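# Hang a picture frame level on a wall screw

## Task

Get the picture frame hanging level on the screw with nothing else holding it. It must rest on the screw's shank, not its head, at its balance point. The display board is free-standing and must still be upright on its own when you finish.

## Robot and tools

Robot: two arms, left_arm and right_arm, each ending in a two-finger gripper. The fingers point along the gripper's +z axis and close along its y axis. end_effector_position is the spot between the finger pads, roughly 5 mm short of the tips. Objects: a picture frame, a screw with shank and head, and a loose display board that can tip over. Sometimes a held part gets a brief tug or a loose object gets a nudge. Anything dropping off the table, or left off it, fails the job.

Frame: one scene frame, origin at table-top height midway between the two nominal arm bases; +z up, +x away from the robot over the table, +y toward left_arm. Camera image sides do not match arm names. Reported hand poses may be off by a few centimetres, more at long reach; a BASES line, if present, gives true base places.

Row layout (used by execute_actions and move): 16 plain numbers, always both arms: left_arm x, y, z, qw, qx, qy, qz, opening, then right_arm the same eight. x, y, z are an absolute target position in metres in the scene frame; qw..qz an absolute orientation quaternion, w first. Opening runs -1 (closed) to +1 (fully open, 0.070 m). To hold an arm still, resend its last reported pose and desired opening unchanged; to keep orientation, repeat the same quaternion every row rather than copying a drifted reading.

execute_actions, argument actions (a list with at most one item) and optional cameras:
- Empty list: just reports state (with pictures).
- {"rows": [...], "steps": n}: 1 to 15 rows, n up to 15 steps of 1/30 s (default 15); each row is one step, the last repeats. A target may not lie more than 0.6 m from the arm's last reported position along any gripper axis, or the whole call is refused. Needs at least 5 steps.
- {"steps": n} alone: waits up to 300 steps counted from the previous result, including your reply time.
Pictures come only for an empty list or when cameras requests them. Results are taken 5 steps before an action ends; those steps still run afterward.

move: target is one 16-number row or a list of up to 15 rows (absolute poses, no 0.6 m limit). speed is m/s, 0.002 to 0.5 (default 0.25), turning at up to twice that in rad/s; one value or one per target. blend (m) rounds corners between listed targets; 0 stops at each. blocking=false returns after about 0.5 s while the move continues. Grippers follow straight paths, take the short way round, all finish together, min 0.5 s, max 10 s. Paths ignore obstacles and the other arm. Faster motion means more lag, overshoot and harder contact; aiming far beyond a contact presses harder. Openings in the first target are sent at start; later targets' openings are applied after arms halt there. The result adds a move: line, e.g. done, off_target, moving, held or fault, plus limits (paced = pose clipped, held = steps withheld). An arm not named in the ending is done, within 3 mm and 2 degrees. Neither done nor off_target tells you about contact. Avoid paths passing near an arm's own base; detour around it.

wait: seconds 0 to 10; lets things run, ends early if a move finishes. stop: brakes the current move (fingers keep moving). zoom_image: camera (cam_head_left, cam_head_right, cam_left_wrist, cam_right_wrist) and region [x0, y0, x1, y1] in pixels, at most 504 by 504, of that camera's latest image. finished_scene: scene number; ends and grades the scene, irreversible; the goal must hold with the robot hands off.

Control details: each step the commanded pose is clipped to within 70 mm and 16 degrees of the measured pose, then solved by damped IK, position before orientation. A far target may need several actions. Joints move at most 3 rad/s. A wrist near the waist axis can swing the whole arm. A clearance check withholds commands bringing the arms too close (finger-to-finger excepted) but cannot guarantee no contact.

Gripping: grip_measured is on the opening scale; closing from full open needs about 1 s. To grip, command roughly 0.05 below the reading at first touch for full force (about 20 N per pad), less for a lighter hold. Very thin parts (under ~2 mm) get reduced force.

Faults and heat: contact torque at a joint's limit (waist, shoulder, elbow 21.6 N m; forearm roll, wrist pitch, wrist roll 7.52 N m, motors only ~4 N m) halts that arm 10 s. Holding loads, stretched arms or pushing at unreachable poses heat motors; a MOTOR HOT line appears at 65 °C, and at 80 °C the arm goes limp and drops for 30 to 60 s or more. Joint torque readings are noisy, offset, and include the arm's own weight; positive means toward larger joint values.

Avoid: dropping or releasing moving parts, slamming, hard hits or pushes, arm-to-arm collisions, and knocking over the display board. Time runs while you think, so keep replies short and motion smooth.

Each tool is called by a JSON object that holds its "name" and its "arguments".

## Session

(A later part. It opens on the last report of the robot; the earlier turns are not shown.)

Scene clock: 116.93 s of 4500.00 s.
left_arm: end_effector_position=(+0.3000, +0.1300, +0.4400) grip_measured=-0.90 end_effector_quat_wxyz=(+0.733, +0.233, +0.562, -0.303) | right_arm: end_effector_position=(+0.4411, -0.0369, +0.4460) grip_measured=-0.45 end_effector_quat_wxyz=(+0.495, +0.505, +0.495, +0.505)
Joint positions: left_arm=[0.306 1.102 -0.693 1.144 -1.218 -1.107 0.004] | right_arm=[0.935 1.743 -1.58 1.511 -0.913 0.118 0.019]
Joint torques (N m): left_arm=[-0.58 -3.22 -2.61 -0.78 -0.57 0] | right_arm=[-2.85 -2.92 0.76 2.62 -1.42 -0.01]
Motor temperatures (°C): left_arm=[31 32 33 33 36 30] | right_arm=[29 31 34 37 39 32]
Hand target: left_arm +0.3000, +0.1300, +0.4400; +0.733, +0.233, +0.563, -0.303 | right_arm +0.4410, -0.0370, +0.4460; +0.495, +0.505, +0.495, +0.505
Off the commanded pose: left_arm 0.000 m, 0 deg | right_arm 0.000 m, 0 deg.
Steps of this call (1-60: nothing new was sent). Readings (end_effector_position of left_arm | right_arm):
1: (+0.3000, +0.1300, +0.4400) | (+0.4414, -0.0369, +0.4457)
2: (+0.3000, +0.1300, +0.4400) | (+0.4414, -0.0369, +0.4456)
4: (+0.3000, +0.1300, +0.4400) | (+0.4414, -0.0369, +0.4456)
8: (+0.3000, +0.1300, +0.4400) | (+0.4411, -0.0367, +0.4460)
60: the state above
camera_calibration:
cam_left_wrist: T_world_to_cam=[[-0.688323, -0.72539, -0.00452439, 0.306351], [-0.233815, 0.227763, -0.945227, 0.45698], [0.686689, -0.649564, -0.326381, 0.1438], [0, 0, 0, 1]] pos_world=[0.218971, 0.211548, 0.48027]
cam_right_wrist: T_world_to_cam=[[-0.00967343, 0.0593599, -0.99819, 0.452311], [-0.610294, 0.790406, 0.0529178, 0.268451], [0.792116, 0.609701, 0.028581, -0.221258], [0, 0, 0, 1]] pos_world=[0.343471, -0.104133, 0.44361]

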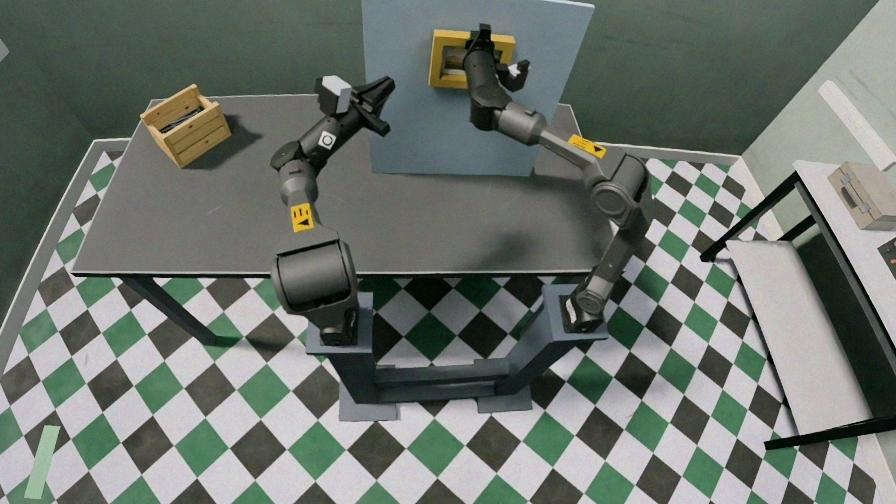

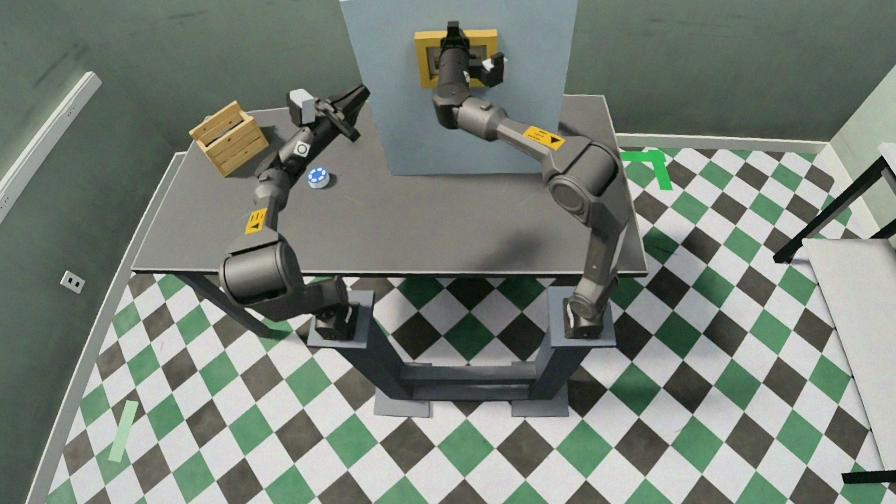

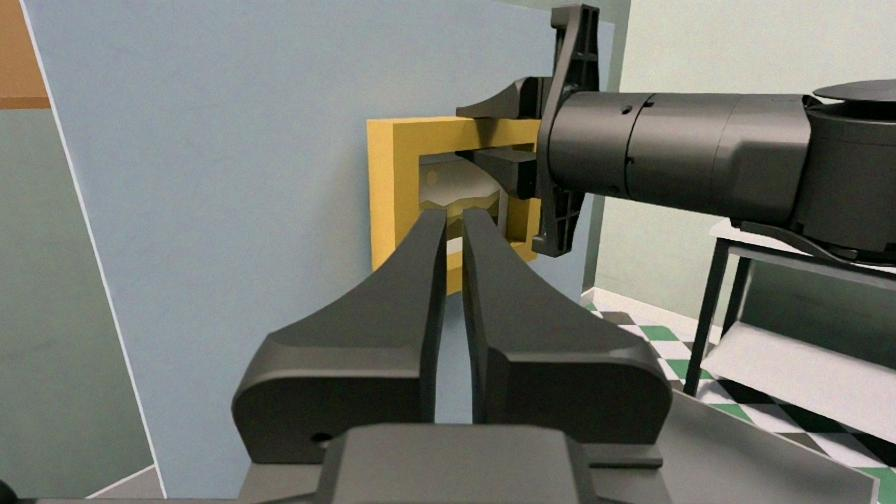

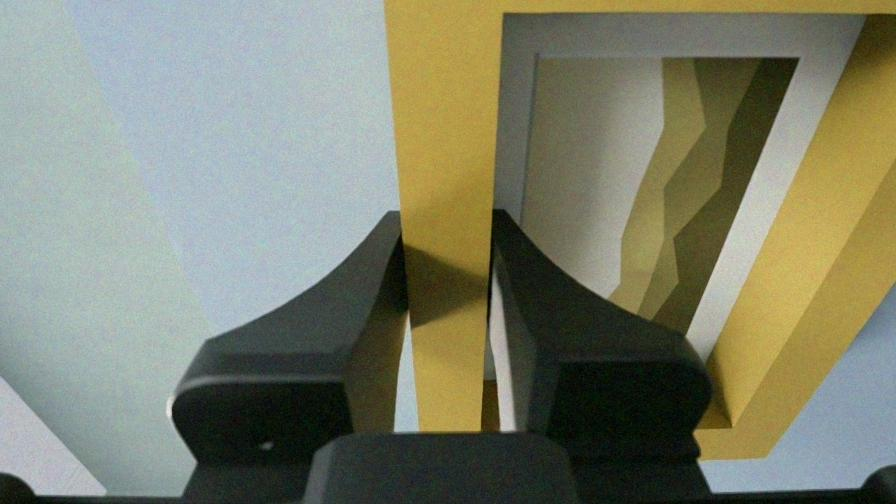

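{"name": "move", "arguments": {"target": [0.30,0.13,0.44,0.7330,0.2330,0.5625,-0.3036,-0.9,0.4405,-0.0369,0.4468,0.4948,0.5052,0.4948,0.5052,-0.52], "speed": 0.02, "cameras": ["cam_right_wrist"]}}

Scene clock: 119.37 s of 4500.00 s.
left_arm: end_effector_position=(+0.3000, +0.1300, +0.4400) grip_measured=-0.90 end_effector_quat_wxyz=(+0.733, +0.233, +0.562, -0.303) | right_arm: end_effector_position=(+0.4408, -0.0368, +0.4458) grip_measured=-0.45 end_effector_quat_wxyz=(+0.495, +0.505, +0.495, +0.504)
Joint positions: left_arm=[0.306 1.102 -0.693 1.144 -1.218 -1.107 0.003] | right_arm=[0.936 1.743 -1.58 1.514 -0.914 0.114 0.019]
Joint torques (N m): left_arm=[-0.38 -3.43 -2.42 -0.75 -0.57 0.03] | right_arm=[-2.5 -4.09 -1.02 2.11 -1.46 -0.14]
Motor temperatures (°C): left_arm=[31 32 33 33 36 30] | right_arm=[29 31 34 37 39 32]
Hand target: left_arm +0.3000, +0.1300, +0.4400; +0.733, +0.233, +0.563, -0.303 | right_arm +0.4405, -0.0369, +0.4468; +0.495, +0.505, +0.495, +0.505
Off the commanded pose: left_arm 0.000 m, 0 deg | right_arm 0.001 m, 0 deg.
joint sent to its limit (left arm) — joint 5 (wrist pitch), lower limit.
Kept back: nothing.
move: done
camera_calibration:
cam_right_wrist: T_world_to_cam=[[-0.0114057, 0.0580897, -0.998246, 0.452879], [-0.610039, 0.790598, 0.0529764, 0.268062], [0.792289, 0.609573, 0.0264197, -0.220261], [0, 0, 0, 1]] pos_world=[0.343204, -0.103972, 0.443703]
Images, in order (width x height): cam_right_wrist 896x504.

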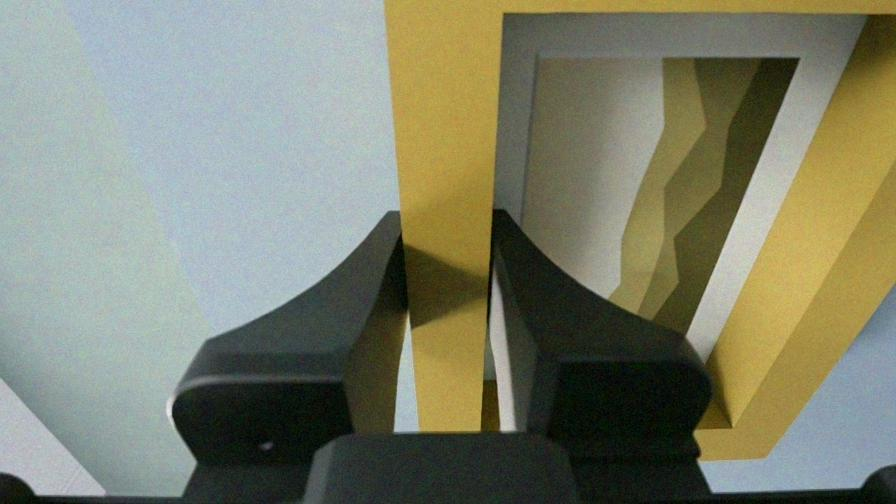

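{"name": "move", "arguments": {"target": [0.30,0.13,0.44,0.7330,0.2330,0.5625,-0.3036,-0.9,0.4400,-0.0369,0.4482,0.4948,0.5052,0.4948,0.5052,-0.52], "speed": 0.02, "cameras": ["cam_right_wrist"]}}

Scene clock: 120.40 s of 4500.00 s.
left_arm: end_effector_position=(+0.3000, +0.1300, +0.4400) grip_measured=-0.90 end_effector_quat_wxyz=(+0.733, +0.233, +0.562, -0.303) | right_arm: end_effector_position=(+0.4404, -0.0369, +0.4467) grip_measured=-0.45 end_effector_quat_wxyz=(+0.494, +0.506, +0.496, +0.504)
Joint positions: left_arm=[0.306 1.102 -0.693 1.144 -1.218 -1.107 0.003] | right_arm=[0.936 1.742 -1.584 1.52 -0.915 0.107 0.019]
Joint torques (N m): left_arm=[-0.61 -3.54 -2.5 -0.77 -0.57 0.04] | right_arm=[-1.15 -7.21 -3.01 0.37 -1.17 -0.15]
Motor temperatures (°C): left_arm=[31 32 33 33 36 30] | right_arm=[29 31 34 37 39 32]
Hand target: left_arm +0.3000, +0.1300, +0.4400; +0.733, +0.233, +0.563, -0.303 | right_arm +0.4400, -0.0369, +0.4482; +0.495, +0.505, +0.495, +0.505
Off the commanded pose: left_arm 0.000 m, 0 deg | right_arm 0.002 m, 0 deg.
joint sent to its limit (left arm) — joint 5 (wrist pitch), lower limit.
Kept back: nothing.
move: done
camera_calibration:
cam_right_wrist: T_world_to_cam=[[-0.0131474, 0.0591499, -0.998163, 0.454493], [-0.60963, 0.790783, 0.0548907, 0.266826], [0.792577, 0.609231, 0.0256629, -0.219703], [0, 0, 0, 1]] pos_world=[0.342772, -0.104035, 0.44465]
Images, in order (width x height): cam_right_wrist 896x504.

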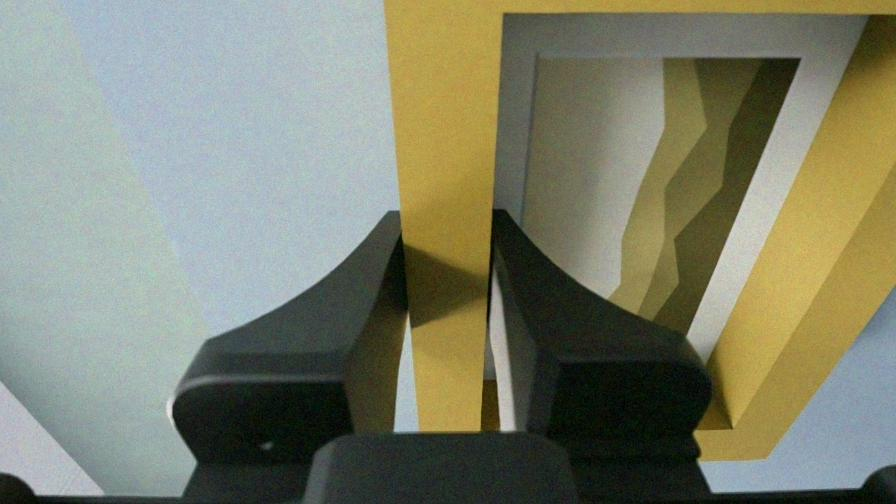

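{"name": "execute_actions", "arguments": {"actions": [{"rows": [[0.30,0.13,0.44,0.7330,0.2330,0.5625,-0.3036,-0.9,0.4400,-0.0369,0.4482,0.4948,0.5052,0.4948,0.5052,-0.47],[0.30,0.13,0.44,0.7330,0.2330,0.5625,-0.3036,-0.9,0.4400,-0.0369,0.4482,0.4948,0.5052,0.4948,0.5052,-0.46],[0.30,0.13,0.44,0.7330,0.2330,0.5625,-0.3036,-0.9,0.4400,-0.0369,0.4482,0.4948,0.5052,0.4948,0.5052,-0.45],[0.30,0.13,0.44,0.7330,0.2330,0.5625,-0.3036,-0.9,0.4400,-0.0369,0.4482,0.4948,0.5052,0.4948,0.5052,-0.44],[0.30,0.13,0.44,0.7330,0.2330,0.5625,-0.3036,-0.9,0.4400,-0.0369,0.4482,0.4948,0.5052,0.4948,0.5052,-0.435],[0.30,0.13,0.44,0.7330,0.2330,0.5625,-0.3036,-0.9,0.4400,-0.0369,0.4482,0.4948,0.5052,0.4948,0.5052,-0.43],[0.30,0.13,0.44,0.7330,0.2330,0.5625,-0.3036,-0.9,0.4400,-0.0369,0.4482,0.4948,0.5052,0.4948,0.5052,-0.425],[0.30,0.13,0.44,0.7330,0.2330,0.5625,-0.3036,-0.9,0.4400,-0.0369,0.4482,0.4948,0.5052,0.4948,0.5052,-0.42],[0.30,0.13,0.44,0.7330,0.2330,0.5625,-0.3036,-0.9,0.4400,-0.0369,0.4482,0.4948,0.5052,0.4948,0.5052,-0.41],[0.30,0.13,0.44,0.7330,0.2330,0.5625,-0.3036,-0.9,0.4400,-0.0369,0.4482,0.4948,0.5052,0.4948,0.5052,-0.4],[0.30,0.13,0.44,0.7330,0.2330,0.5625,-0.3036,-0.9,0.4400,-0.0369,0.4482,0.4948,0.5052,0.4948,0.5052,-0.39],[0.30,0.13,0.44,0.7330,0.2330,0.5625,-0.3036,-0.9,0.4400,-0.0369,0.4482,0.4948,0.5052,0.4948,0.5052,-0.38],[0.30,0.13,0.44,0.7330,0.2330,0.5625,-0.3036,-0.9,0.4400,-0.0369,0.4482,0.4948,0.5052,0.4948,0.5052,-0.37],[0.30,0.13,0.44,0.7330,0.2330,0.5625,-0.3036,-0.9,0.4400,-0.0369,0.4482,0.4948,0.5052,0.4948,0.5052,-0.36],[0.30,0.13,0.44,0.7330,0.2330,0.5625,-0.3036,-0.9,0.4400,-0.0369,0.4482,0.4948,0.5052,0.4948,0.5052,-0.35]], "steps": 15}], "cameras": []}}

{"name": "execute_actions", "arguments": {"actions": [], "cameras": ["cam_head_left","cam_left_wrist","cam_right_wrist"]}}

Scene clock: 121.87 s of 4500.00 s.
left_arm: end_effector_position=(+0.3000, +0.1300, +0.4400) grip_measured=-0.90 end_effector_quat_wxyz=(+0.733, +0.233, +0.562, -0.303) | right_arm: end_effector_position=(+0.4401, -0.0379, +0.4476) grip_measured=-0.40 end_effector_quat_wxyz=(+0.495, +0.507, +0.494, +0.504)
Joint positions: left_arm=[0.306 1.102 -0.693 1.144 -1.218 -1.107 0.003] | right_arm=[0.936 1.74 -1.584 1.52 -0.918 0.107 0.021]
Joint torques (N m): left_arm=[-0.52 -3.33 -2.65 -0.73 -0.62 0.01] | right_arm=[0.38 -8.85 -5.23 -1.57 -0.02 -0.08]
Motor temperatures (°C): left_arm=[31 32 33 33 36 30] | right_arm=[29 31 34 37 39 32]
joint sent to its limit (left arm) — joint 5 (wrist pitch), lower limit.
Steps of this call (1-34: nothing new was sent; 35-44: this action's first 10). Readings (end_effector_position of left_arm | right_arm):
35: (+0.3000, +0.1300, +0.4400) | (+0.4404, -0.0371, +0.4467)
36: (+0.3000, +0.1300, +0.4400) | (+0.4404, -0.0371, +0.4467)
38: (+0.3000, +0.1300, +0.4400) | (+0.4402, -0.0376, +0.4472)
42: (+0.3000, +0.1300, +0.4400) | (+0.4401, -0.0379, +0.4476)
44: the state above
No camera images: "cameras" was empty.

Scene clock: 122.03 s of 4500.00 s.
left_arm: end_effector_position=(+0.3000, +0.1300, +0.4400) grip_measured=-0.90 end_effector_quat_wxyz=(+0.733, +0.233, +0.562, -0.303) | right_arm: end_effector_position=(+0.4401, -0.0375, +0.4484) grip_measured=-0.35 end_effector_quat_wxyz=(+0.495, +0.506, +0.494, +0.505)
Joint positions: left_arm=[0.306 1.102 -0.693 1.144 -1.218 -1.107 0.003] | right_arm=[0.936 1.74 -1.585 1.518 -0.916 0.107 0.023]
Joint torques (N m): left_arm=[-0.67 -3.35 -2.39 -0.74 -0.58 0.03] | right_arm=[0.64 -8.21 -5.05 -1.42 -0.01 -0.07]
Motor temperatures (°C): left_arm=[31 32 33 33 36 30] | right_arm=[29 31 34 37 39 32]
Hand target: left_arm +0.3000, +0.1300, +0.4400; +0.733, +0.233, +0.563, -0.303 | right_arm +0.4400, -0.0369, +0.4482; +0.495, +0.505, +0.495, +0.505
Off the commanded pose: left_arm 0.000 m, 0 deg | right_arm 0.001 m, 0 deg.
joint sent to its limit (left arm) — joint 5 (wrist pitch), lower limit.
Steps of this call (1-5: your previous action's last 5). Readings (end_effector_position of left_arm | right_arm):
1: (+0.3000, +0.1300, +0.4400) | (+0.4401, -0.0379, +0.4482)
2: (+0.3000, +0.1300, +0.4400) | (+0.4401, -0.0377, +0.4482)
4: (+0.3000, +0.1300, +0.4400) | (+0.4401, -0.0377, +0.4484)
5: the state above
camera_calibration:
cam_left_wrist: T_world_to_cam=[[-0.688323, -0.72539, -0.00452439, 0.306351], [-0.233815, 0.227763, -0.945227, 0.45698], [0.686689, -0.649564, -0.326381, 0.1438], [0, 0, 0, 1]] pos_world=[0.218971, 0.211548, 0.48027]
cam_right_wrist: T_world_to_cam=[[-0.0096055, 0.060204, -0.99814, 0.454659], [-0.608996, 0.791361, 0.0535925, 0.267375], [0.793115, 0.608378, 0.0290626, -0.220891], [0, 0, 0, 1]] pos_world=[0.34239, -0.104577, 0.445904]
Images, in order (width x height): cam_head_left 896x504, cam_left_wrist 896x504, cam_right_wrist 896x504.

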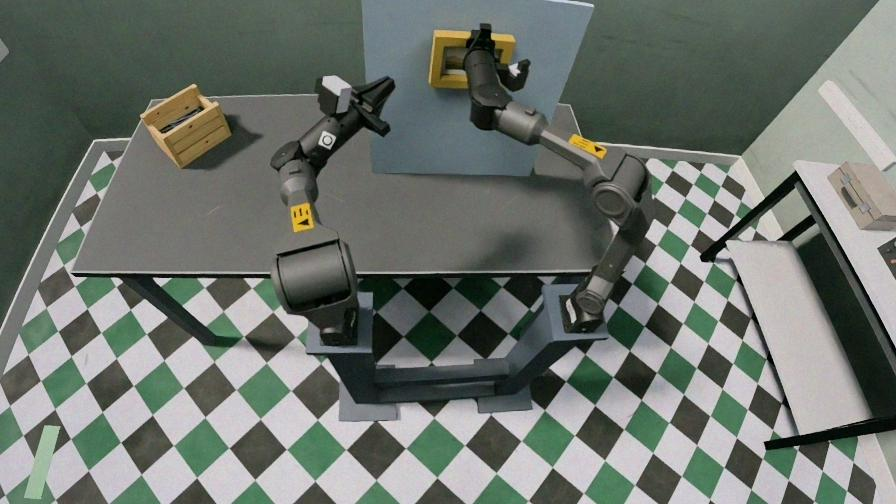

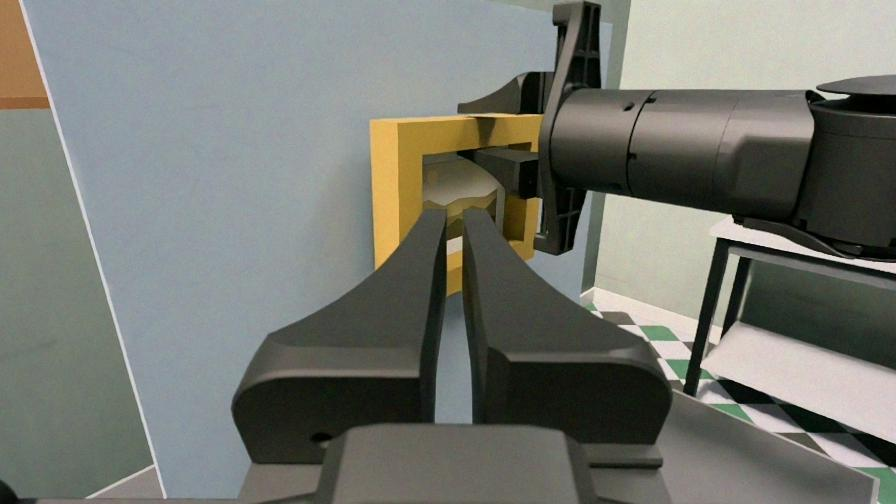

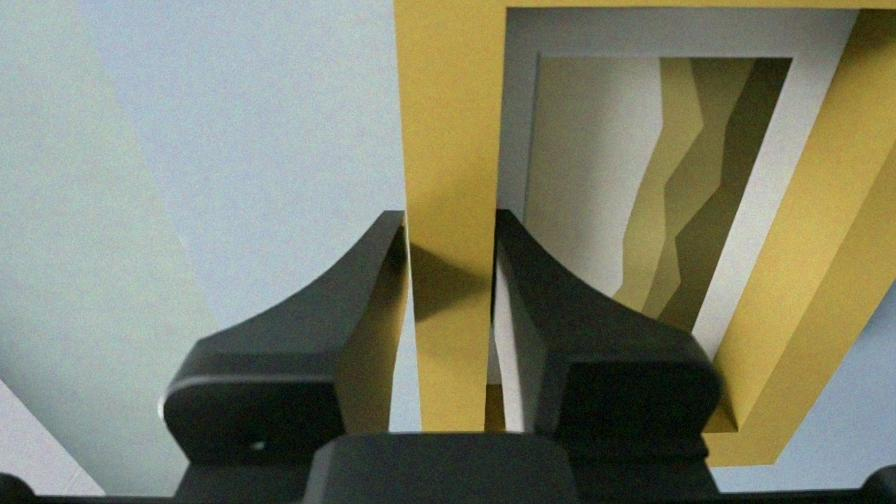

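{"name": "execute_actions", "arguments": {"actions": [{"rows": [[0.30,0.13,0.44,0.7330,0.2330,0.5625,-0.3036,-0.9,0.4400,-0.0369,0.4478,0.4948,0.5052,0.4948,0.5052,-0.33],[0.30,0.13,0.44,0.7330,0.2330,0.5625,-0.3036,-0.9,0.4400,-0.0369,0.4474,0.4948,0.5052,0.4948,0.5052,-0.31],[0.30,0.13,0.44,0.7330,0.2330,0.5625,-0.3036,-0.9,0.4398,-0.0369,0.4472,0.4948,0.5052,0.4948,0.5052,-0.28],[0.30,0.13,0.44,0.7330,0.2330,0.5625,-0.3036,-0.9,0.4396,-0.0369,0.447,0.4948,0.5052,0.4948,0.5052,-0.25],[0.30,0.13,0.44,0.7330,0.2330,0.5625,-0.3036,-0.9,0.4394,-0.0369,0.447,0.4948,0.5052,0.4948,0.5052,-0.22],[0.30,0.13,0.44,0.7330,0.2330,0.5625,-0.3036,-0.9,0.4392,-0.0369,0.447,0.4948,0.5052,0.4948,0.5052,-0.19],[0.30,0.13,0.44,0.7330,0.2330,0.5625,-0.3036,-0.9,0.439,-0.0369,0.447,0.4948,0.5052,0.4948,0.5052,-0.16],[0.30,0.13,0.44,0.7330,0.2330,0.5625,-0.3036,-0.9,0.439,-0.0369,0.447,0.4948,0.5052,0.4948,0.5052,-0.13],[0.30,0.13,0.44,0.7330,0.2330,0.5625,-0.3036,-0.9,0.439,-0.0369,0.447,0.4948,0.5052,0.4948,0.5052,-0.1]], "steps": 15}], "cameras": ["cam_right_wrist"]}}

Scene clock: 123.00 s of 4500.00 s.
left_arm: end_effector_position=(+0.3000, +0.1300, +0.4400) grip_measured=-0.90 end_effector_quat_wxyz=(+0.733, +0.233, +0.562, -0.303) | right_arm: end_effector_position=(+0.4392, -0.0366, +0.4471) grip_measured=-0.10 end_effector_quat_wxyz=(+0.495, +0.505, +0.495, +0.505)
Joint positions: left_arm=[0.306 1.102 -0.693 1.144 -1.218 -1.107 0.003] | right_arm=[0.939 1.739 -1.579 1.514 -0.917 0.113 0.032]
Joint torques (N m): left_arm=[-0.58 -3.47 -2.47 -0.74 -0.58 0.02] | right_arm=[0.41 -8.07 -3.55 -0.93 -0.23 0.17]
Motor temperatures (°C): left_arm=[31 32 33 33 36 30] | right_arm=[29 31 34 37 39 32]
joint sent to its limit (left arm) — joint 5 (wrist pitch), lower limit.
Steps of this call (1-19: nothing new was sent; 20-29: this action's first 10). Readings (end_effector_position of left_arm | right_arm):
20: (+0.3000, +0.1300, +0.4400) | (+0.4401, -0.0373, +0.4483)
21: (+0.3000, +0.1300, +0.4400) | (+0.4401, -0.0373, +0.4487)
23: (+0.3000, +0.1300, +0.4400) | (+0.4398, -0.0368, +0.4485)
27: (+0.3000, +0.1300, +0.4400) | (+0.4393, -0.0364, +0.4467)
29: the state above
camera_calibration:
cam_right_wrist: T_world_to_cam=[[-0.00960318, 0.0588336, -0.998222, 0.45335], [-0.610688, 0.790133, 0.0524442, 0.267393], [0.791813, 0.610106, 0.0283412, -0.219718], [0, 0, 0, 1]] pos_world=[0.341623, -0.103897, 0.444748]
Images, in order (width x height): cam_right_wrist 896x504.

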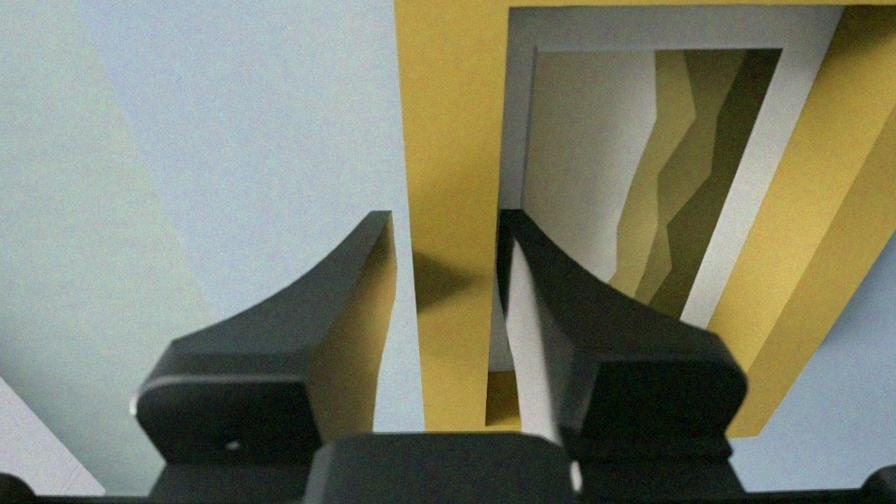

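{"name": "move", "arguments": {"target": [[0.30,0.13,0.44,0.7330,0.2330,0.5625,-0.3036,-0.9,0.4385,-0.0369,0.4448,0.4948,0.5052,0.4948,0.5052,0.05],[0.30,0.13,0.44,0.7330,0.2330,0.5625,-0.3036,-0.9,0.37,-0.0369,0.4448,0.4948,0.5052,0.4948,0.5052,0.05]], "speed": 0.06, "cameras": ["all"]}}

{"name": "zoom_image", "arguments": {"camera": "cam_head_left", "region": [420, 15, 540, 100]}}

{"name": "zoom_image", "arguments": {"camera": "cam_head_right", "region": [400, 15, 520, 100]}}

{"name": "zoom_image", "arguments": {"camera": "cam_left_wrist", "region": [340, 90, 600, 310]}}

Scene clock: 125.47 s of 4500.00 s.
left_arm: end_effector_position=(+0.3000, +0.1300, +0.4400) grip_measured=-0.90 end_effector_quat_wxyz=(+0.733, +0.233, +0.562, -0.303) | right_arm: end_effector_position=(+0.3696, -0.0369, +0.4449) grip_measured=+0.05 end_effector_quat_wxyz=(+0.495, +0.505, +0.495, +0.505)
Joint positions: left_arm=[0.306 1.102 -0.693 1.144 -1.218 -1.107 0.003] | right_arm=[1.124 1.605 -1.4 1.511 -1.104 0.153 0.037]
Joint torques (N m): left_arm=[-0.52 -3.4 -2.54 -0.73 -0.58 0.03] | right_arm=[-0.46 -5.81 -3.98 -1.1 -0.01 0.16]
Motor temperatures (°C): left_arm=[31 32 33 33 36 30] | right_arm=[29 31 34 37 39 32]
Hand target: left_arm +0.3000, +0.1300, +0.4400; +0.733, +0.233, +0.563, -0.303 | right_arm +0.3700, -0.0369, +0.4448; +0.495, +0.505, +0.495, +0.505
Off your previous action's commanded pose at its last step (step 5 of this call): left_arm 0.000 m, 0 deg | right_arm 0.000 m, 0 deg.
Off the commanded pose: left_arm 0.000 m, 0 deg | right_arm 0.000 m, 0 deg.
joint sent to its limit (left arm) — joint 5 (wrist pitch), lower limit.
Kept back: nothing.
move: done
camera_calibration:
cam_left_wrist: T_world_to_cam=[[-0.688323, -0.72539, -0.00452439, 0.306351], [-0.233815, 0.227763, -0.945227, 0.45698], [0.686689, -0.649564, -0.326381, 0.1438], [0, 0, 0, 1]] pos_world=[0.218971, 0.211548, 0.48027]
cam_right_wrist: T_world_to_cam=[[-0.00968923, 0.0594516, -0.998184, 0.450515], [-0.610333, 0.79037, 0.0529986, 0.224817], [0.792086, 0.609738, 0.0286272, -0.164623], [0, 0, 0, 1]] pos_world=[0.271974, -0.104095, 0.442495]

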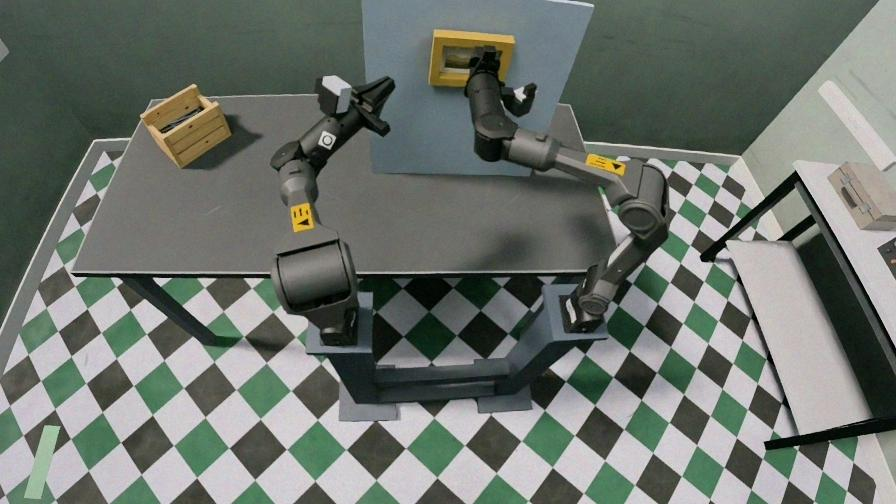

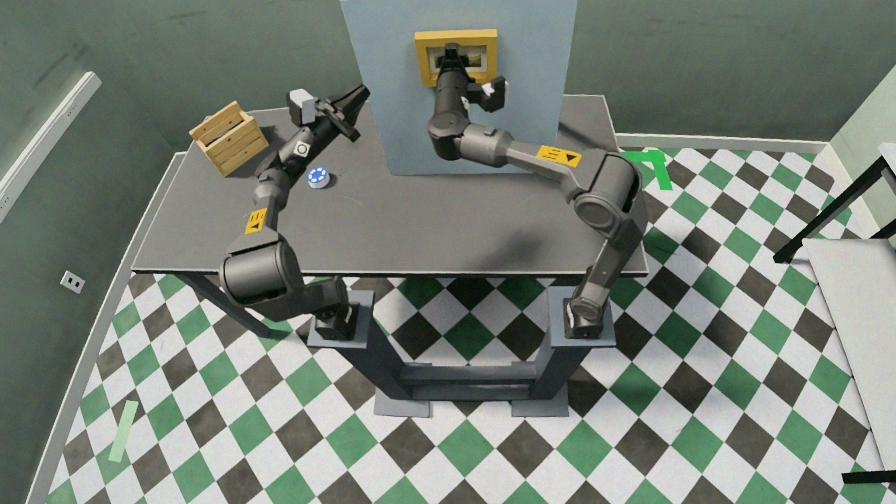

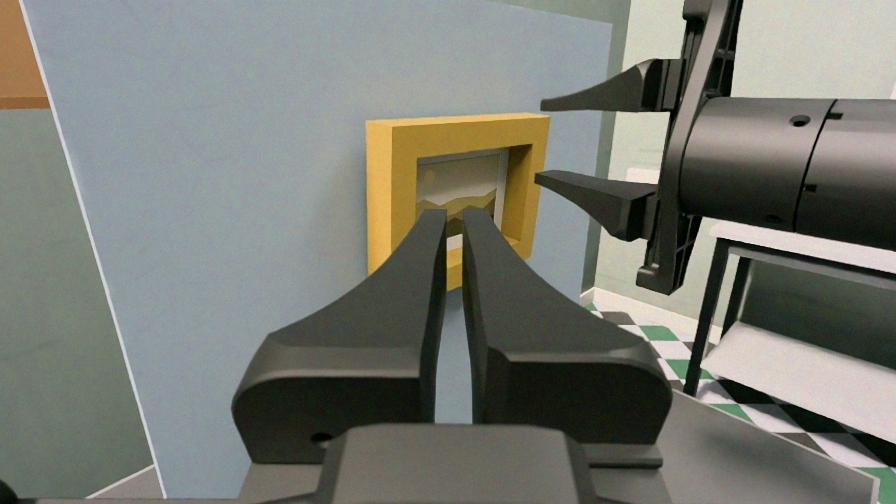

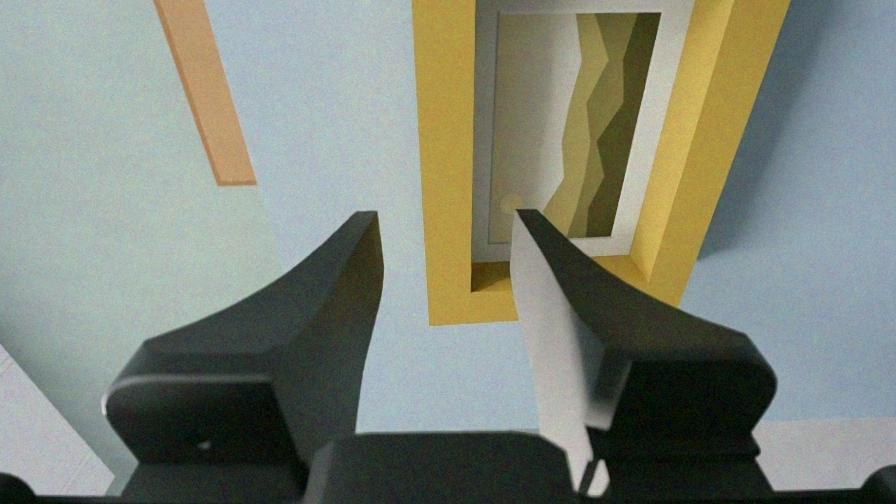

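Scaled by 4.200 from the camera's 896x504 image, which has a finer 1280x720 frame.

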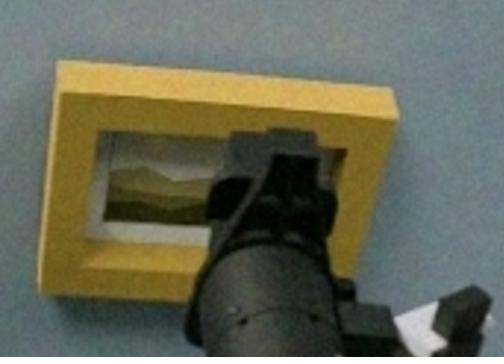

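Scaled by 4.200 from the camera's 896x504 image, which has a finer 1280x720 frame.

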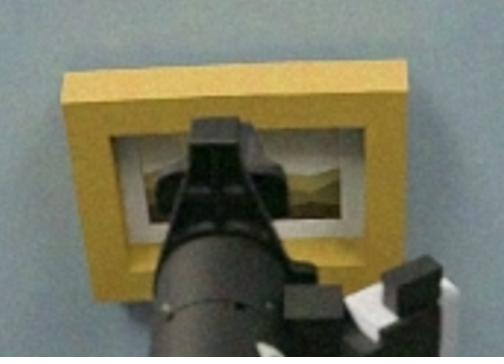

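Scaled by 1.938 from the camera's 896x504 image, which has a finer 1280x720 frame.

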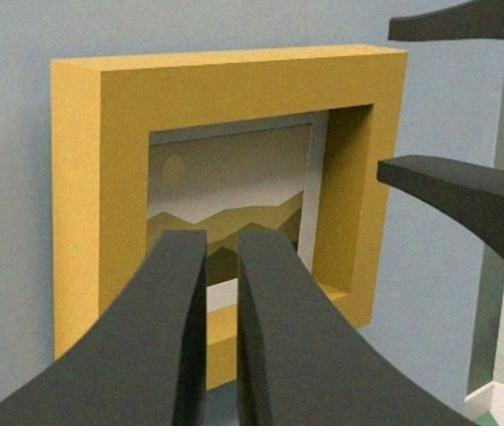

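{"name": "move", "arguments": {"target": [[0.33,0.12,0.51,0.7330,0.2330,0.5625,-0.3036,-0.9,0.32,-0.08,0.42,0.5,0.5,0.5,0.5,0.05],[0.425,0.09,0.53,0.6691,0.3271,0.5135,-0.4263,-0.9,0.29,-0.13,0.40,0.5,0.5,0.5,0.5,0.05]], "speed": 0.15, "blend": 0.02, "cameras": ["all"]}}

{"name": "zoom_image", "arguments": {"camera": "cam_head_left", "region": [420, 15, 540, 100]}}

{"name": "zoom_image", "arguments": {"camera": "cam_head_right", "region": [400, 15, 520, 100]}}

Scene clock: 130.70 s of 4500.00 s.
left_arm: end_effector_position=(+0.4256, +0.0899, +0.5299) grip_measured=-0.90 end_effector_quat_wxyz=(+0.676, +0.310, +0.527, -0.412) | right_arm: end_effector_position=(+0.2903, -0.1303, +0.3999) grip_measured=+0.05 end_effector_quat_wxyz=(+0.490, +0.494, +0.510, +0.505)
Joint positions: left_arm=[0.137 1.695 -1.627 1.305 -1.217 -1.511 0.004] | right_arm=[1.267 1.182 -0.825 1.48 -1.224 0.285 0.037]
Joint torques (N m): left_arm=[-0.41 -7.59 -2.25 -0.83 -0.22 0.01] | right_arm=[0.48 -1.4 -4.43 -1.16 -0.27 0.17]
Motor temperatures (°C): left_arm=[31 32 33 33 36 30] | right_arm=[29 31 34 36 39 32]
Hand target: left_arm +0.4251, +0.0896, +0.5301; +0.676, +0.310, +0.527, -0.411 | right_arm +0.2904, -0.1302, +0.4000; +0.490, +0.494, +0.510, +0.505
Off the commanded pose: left_arm 0.001 m, 3 deg | right_arm 0.000 m, 2 deg.
joint sent to its limit (left arm) — joint 5 (wrist pitch), lower limit.
joint sent to its limit (right arm) — joint 5 (wrist pitch), lower limit.
Kept back: nothing.
move: off_target (left_arm)
camera_calibration:
cam_left_wrist: T_world_to_cam=[[-0.870909, -0.491341, 0.0101095, 0.413043], [-0.17188, 0.285259, -0.942913, 0.54775], [0.460408, -0.822929, -0.332886, 0.176103], [0, 0, 0, 1]] pos_world=[0.372791, 0.191615, 0.570927]
cam_right_wrist: T_world_to_cam=[[-0.0195318, 0.0377381, -0.999097, 0.410741], [-0.634072, 0.772156, 0.0415619, 0.261804], [0.773027, 0.634312, 0.0088471, -0.0269291], [0, 0, 0, 1]] pos_world=[0.194842, -0.200573, 0.399727]

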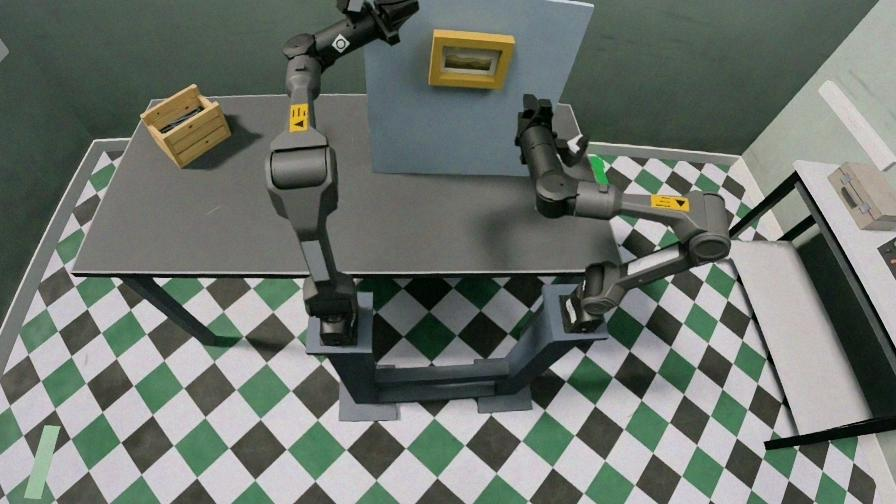

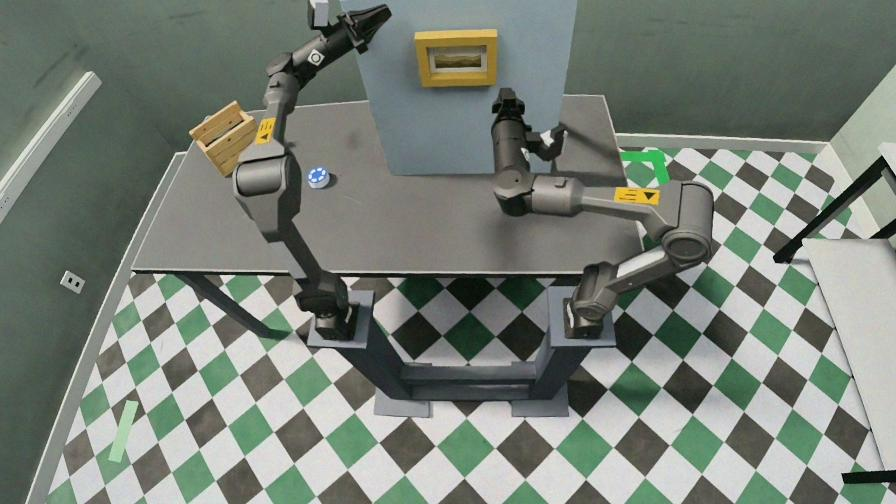

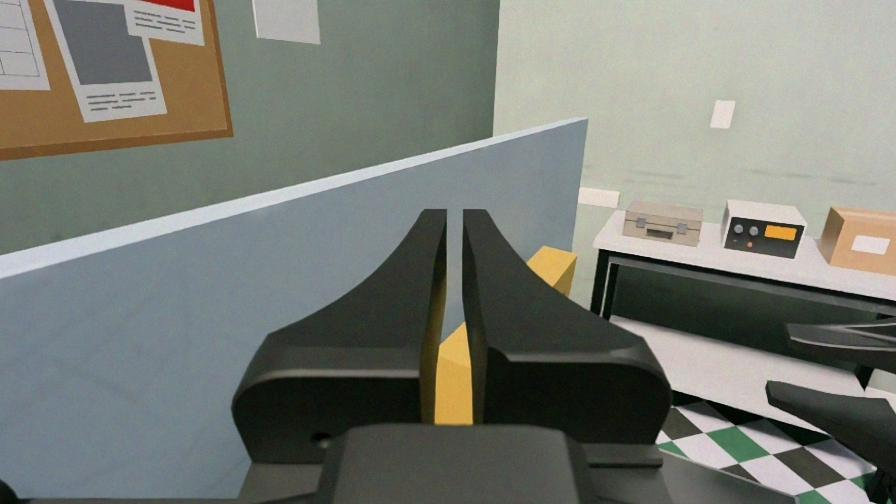

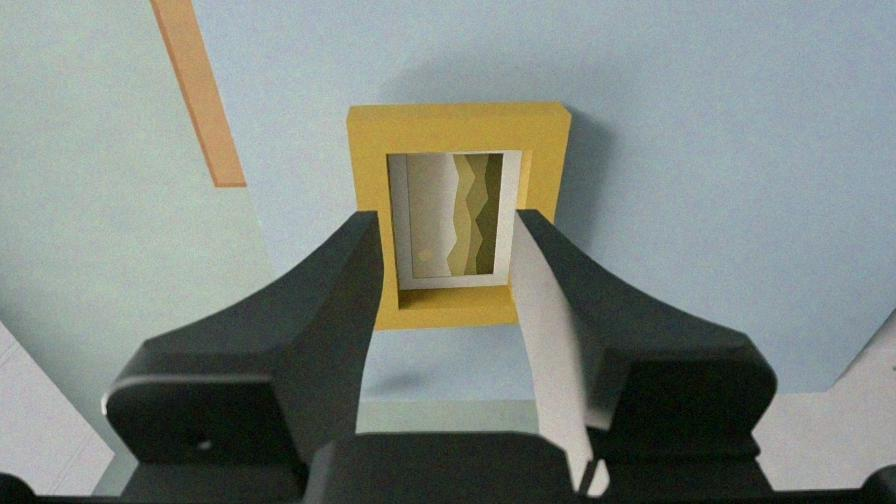

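Scaled by 4.200 from the camera's 896x504 image, which has a finer 1280x720 frame.

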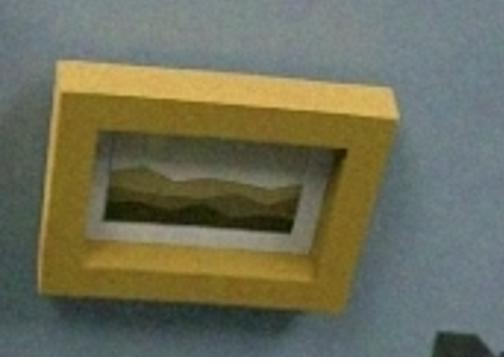

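Scaled by 4.200 from the camera's 896x504 image, which has a finer 1280x720 frame.

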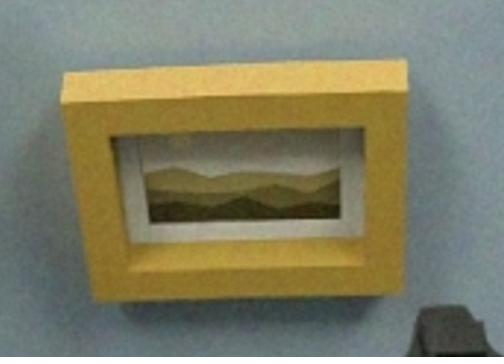

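{"name": "execute_actions", "arguments": {"actions": [], "cameras": ["all"]}}

Scene clock: 131.93 s of 4500.00 s.
left_arm: end_effector_position=(+0.4251, +0.0898, +0.5303) grip_measured=-0.90 end_effector_quat_wxyz=(+0.676, +0.310, +0.527, -0.412) | right_arm: end_effector_position=(+0.2904, -0.1301, +0.3999) grip_measured=+0.05 end_effector_quat_wxyz=(+0.490, +0.494, +0.510, +0.505)
Joint positions: left_arm=[0.137 1.693 -1.626 1.305 -1.217 -1.511 0.004] | right_arm=[1.267 1.183 -0.825 1.48 -1.224 0.285 0.037]
Joint torques (N m): left_arm=[0.3 -7.82 -2.39 -1.01 -0.09 0.05] | right_arm=[-0.19 -1.45 -4.45 -1.25 -0.18 0.18]
Motor temperatures (°C): left_arm=[31 32 33 33 36 30] | right_arm=[29 31 34 36 39 32]
Hand target: left_arm +0.4251, +0.0896, +0.5301; +0.676, +0.310, +0.527, -0.411 | right_arm +0.2904, -0.1302, +0.4000; +0.490, +0.494, +0.510, +0.505
Off the commanded pose: left_arm 0.000 m, 3 deg | right_arm 0.000 m, 2 deg.
Steps of this call (1-37: nothing new was sent). Readings (end_effector_position of left_arm | right_arm):
1: (+0.4256, +0.0899, +0.5299) | (+0.2903, -0.1303, +0.3999)
2: (+0.4256, +0.0899, +0.5299) | (+0.2903, -0.1303, +0.3999)
4: (+0.4256, +0.0899, +0.5299) | (+0.2903, -0.1303, +0.3999)
8: (+0.4257, +0.0899, +0.5296) | (+0.2904, -0.1301, +0.3999)
37: the state above
camera_calibration:
cam_left_wrist: T_world_to_cam=[[-0.870917, -0.491342, 0.00931591, 0.412947], [-0.17108, 0.285365, -0.943026, 0.547771], [0.46069, -0.822891, -0.332588, 0.176151], [0, 0, 0, 1]] pos_world=[0.372204, 0.191537, 0.571301]
cam_right_wrist: T_world_to_cam=[[-0.0195318, 0.0377381, -0.999097, 0.410797], [-0.634072, 0.772156, 0.0415619, 0.261672], [0.773027, 0.634312, 0.0088471, -0.0271384], [0, 0, 0, 1]] pos_world=[0.194921, -0.20034, 0.39979]

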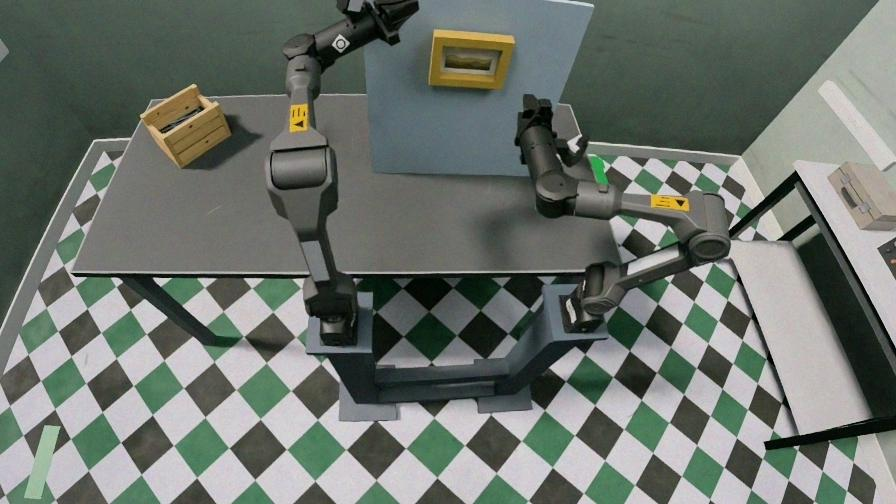

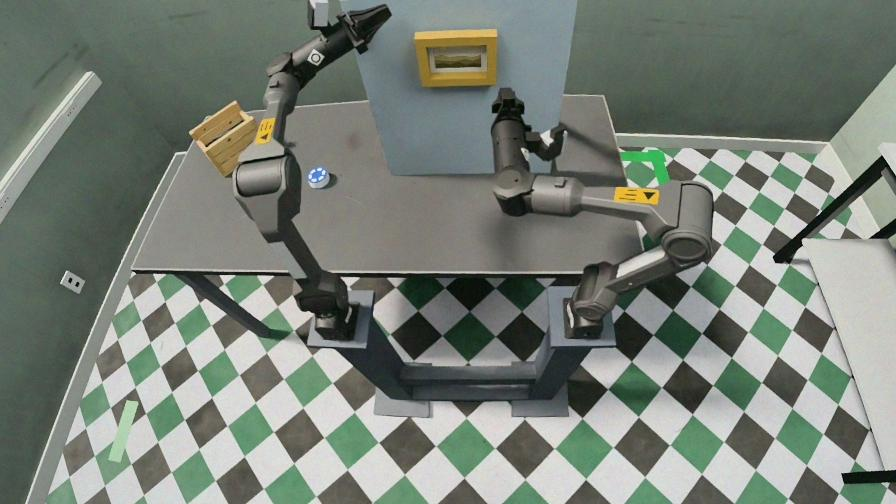

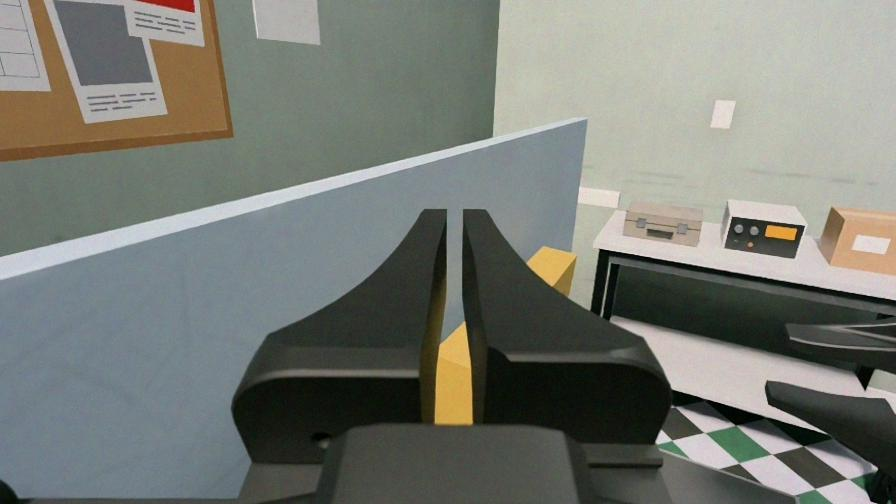

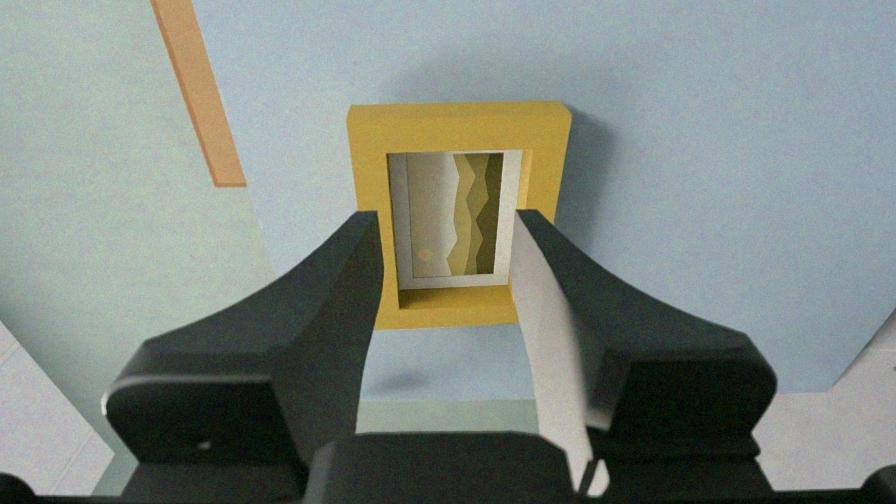

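{"name": "move", "arguments": {"target": [0.428, 0.075, 0.512, 0.6272, 0.3265, 0.6272, -0.3265, -0.9, 0.29, -0.13, 0.40, 0.5, 0.5, 0.5, 0.5, 0.05], "speed": 0.1, "cameras": ["cam_left_wrist"]}}

Scene clock: 139.60 s of 4500.00 s.
left_arm: end_effector_position=(+0.4282, +0.0750, +0.5118) grip_measured=-0.90 end_effector_quat_wxyz=(+0.627, +0.326, +0.628, -0.327) | right_arm: end_effector_position=(+0.2905, -0.1299, +0.3997) grip_measured=+0.05 end_effector_quat_wxyz=(+0.490, +0.494, +0.510, +0.505)
Joint positions: left_arm=[0.073 1.624 -1.692 1.664 -1.035 -1.753 0.004] | right_arm=[1.267 1.184 -0.825 1.48 -1.224 0.285 0.037]
Joint torques (N m): left_arm=[-0.22 -7.08 -3.15 -0.93 0.1 0.01] | right_arm=[0.73 -2.78 -4.08 -1.05 -0.14 -0.14]
Motor temperatures (°C): left_arm=[31 32 33 33 36 30] | right_arm=[29 31 34 36 39 32]
Hand target: left_arm +0.4280, +0.0750, +0.5120; +0.627, +0.327, +0.627, -0.327 | right_arm +0.2905, -0.1302, +0.4000; +0.490, +0.494, +0.510, +0.505
Off the commanded pose: left_arm 0.000 m, 0 deg | right_arm 0.001 m, 2 deg.
joint sent to its limit (right arm) — joint 5 (wrist pitch), lower limit.
Kept back: nothing.
move: done
camera_calibration:
cam_left_wrist: T_world_to_cam=[[-0.805306, -0.592777, -0.00993419, 0.397922], [-0.325569, 0.456175, -0.828196, 0.529671], [0.495467, -0.663717, -0.56035, 0.246171], [0, 0, 0, 1]] pos_world=[0.370924, 0.157644, 0.580566]
Images, in order (width x height): cam_left_wrist 896x504.

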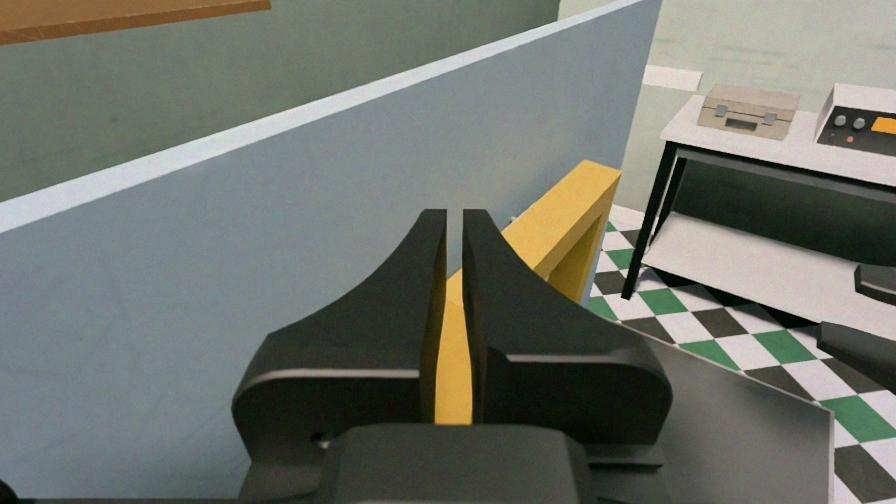

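{"name": "zoom_image", "arguments": {"camera": "cam_left_wrist", "region": [460, 150, 640, 260]}}

Scaled by 2.800 from the camera's 896x504 image, which has a finer 1280x720 frame.

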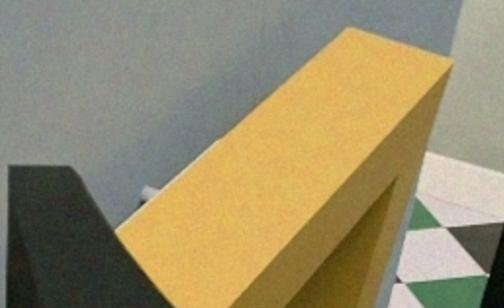

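{"name": "zoom_image", "arguments": {"camera": "cam_left_wrist", "region": [495, 195, 545, 235]}}

Scaled by 10.080 from the camera's 896x504 image, which has a finer 1280x720 frame.

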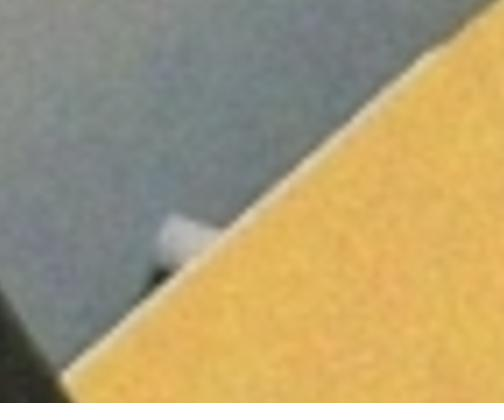

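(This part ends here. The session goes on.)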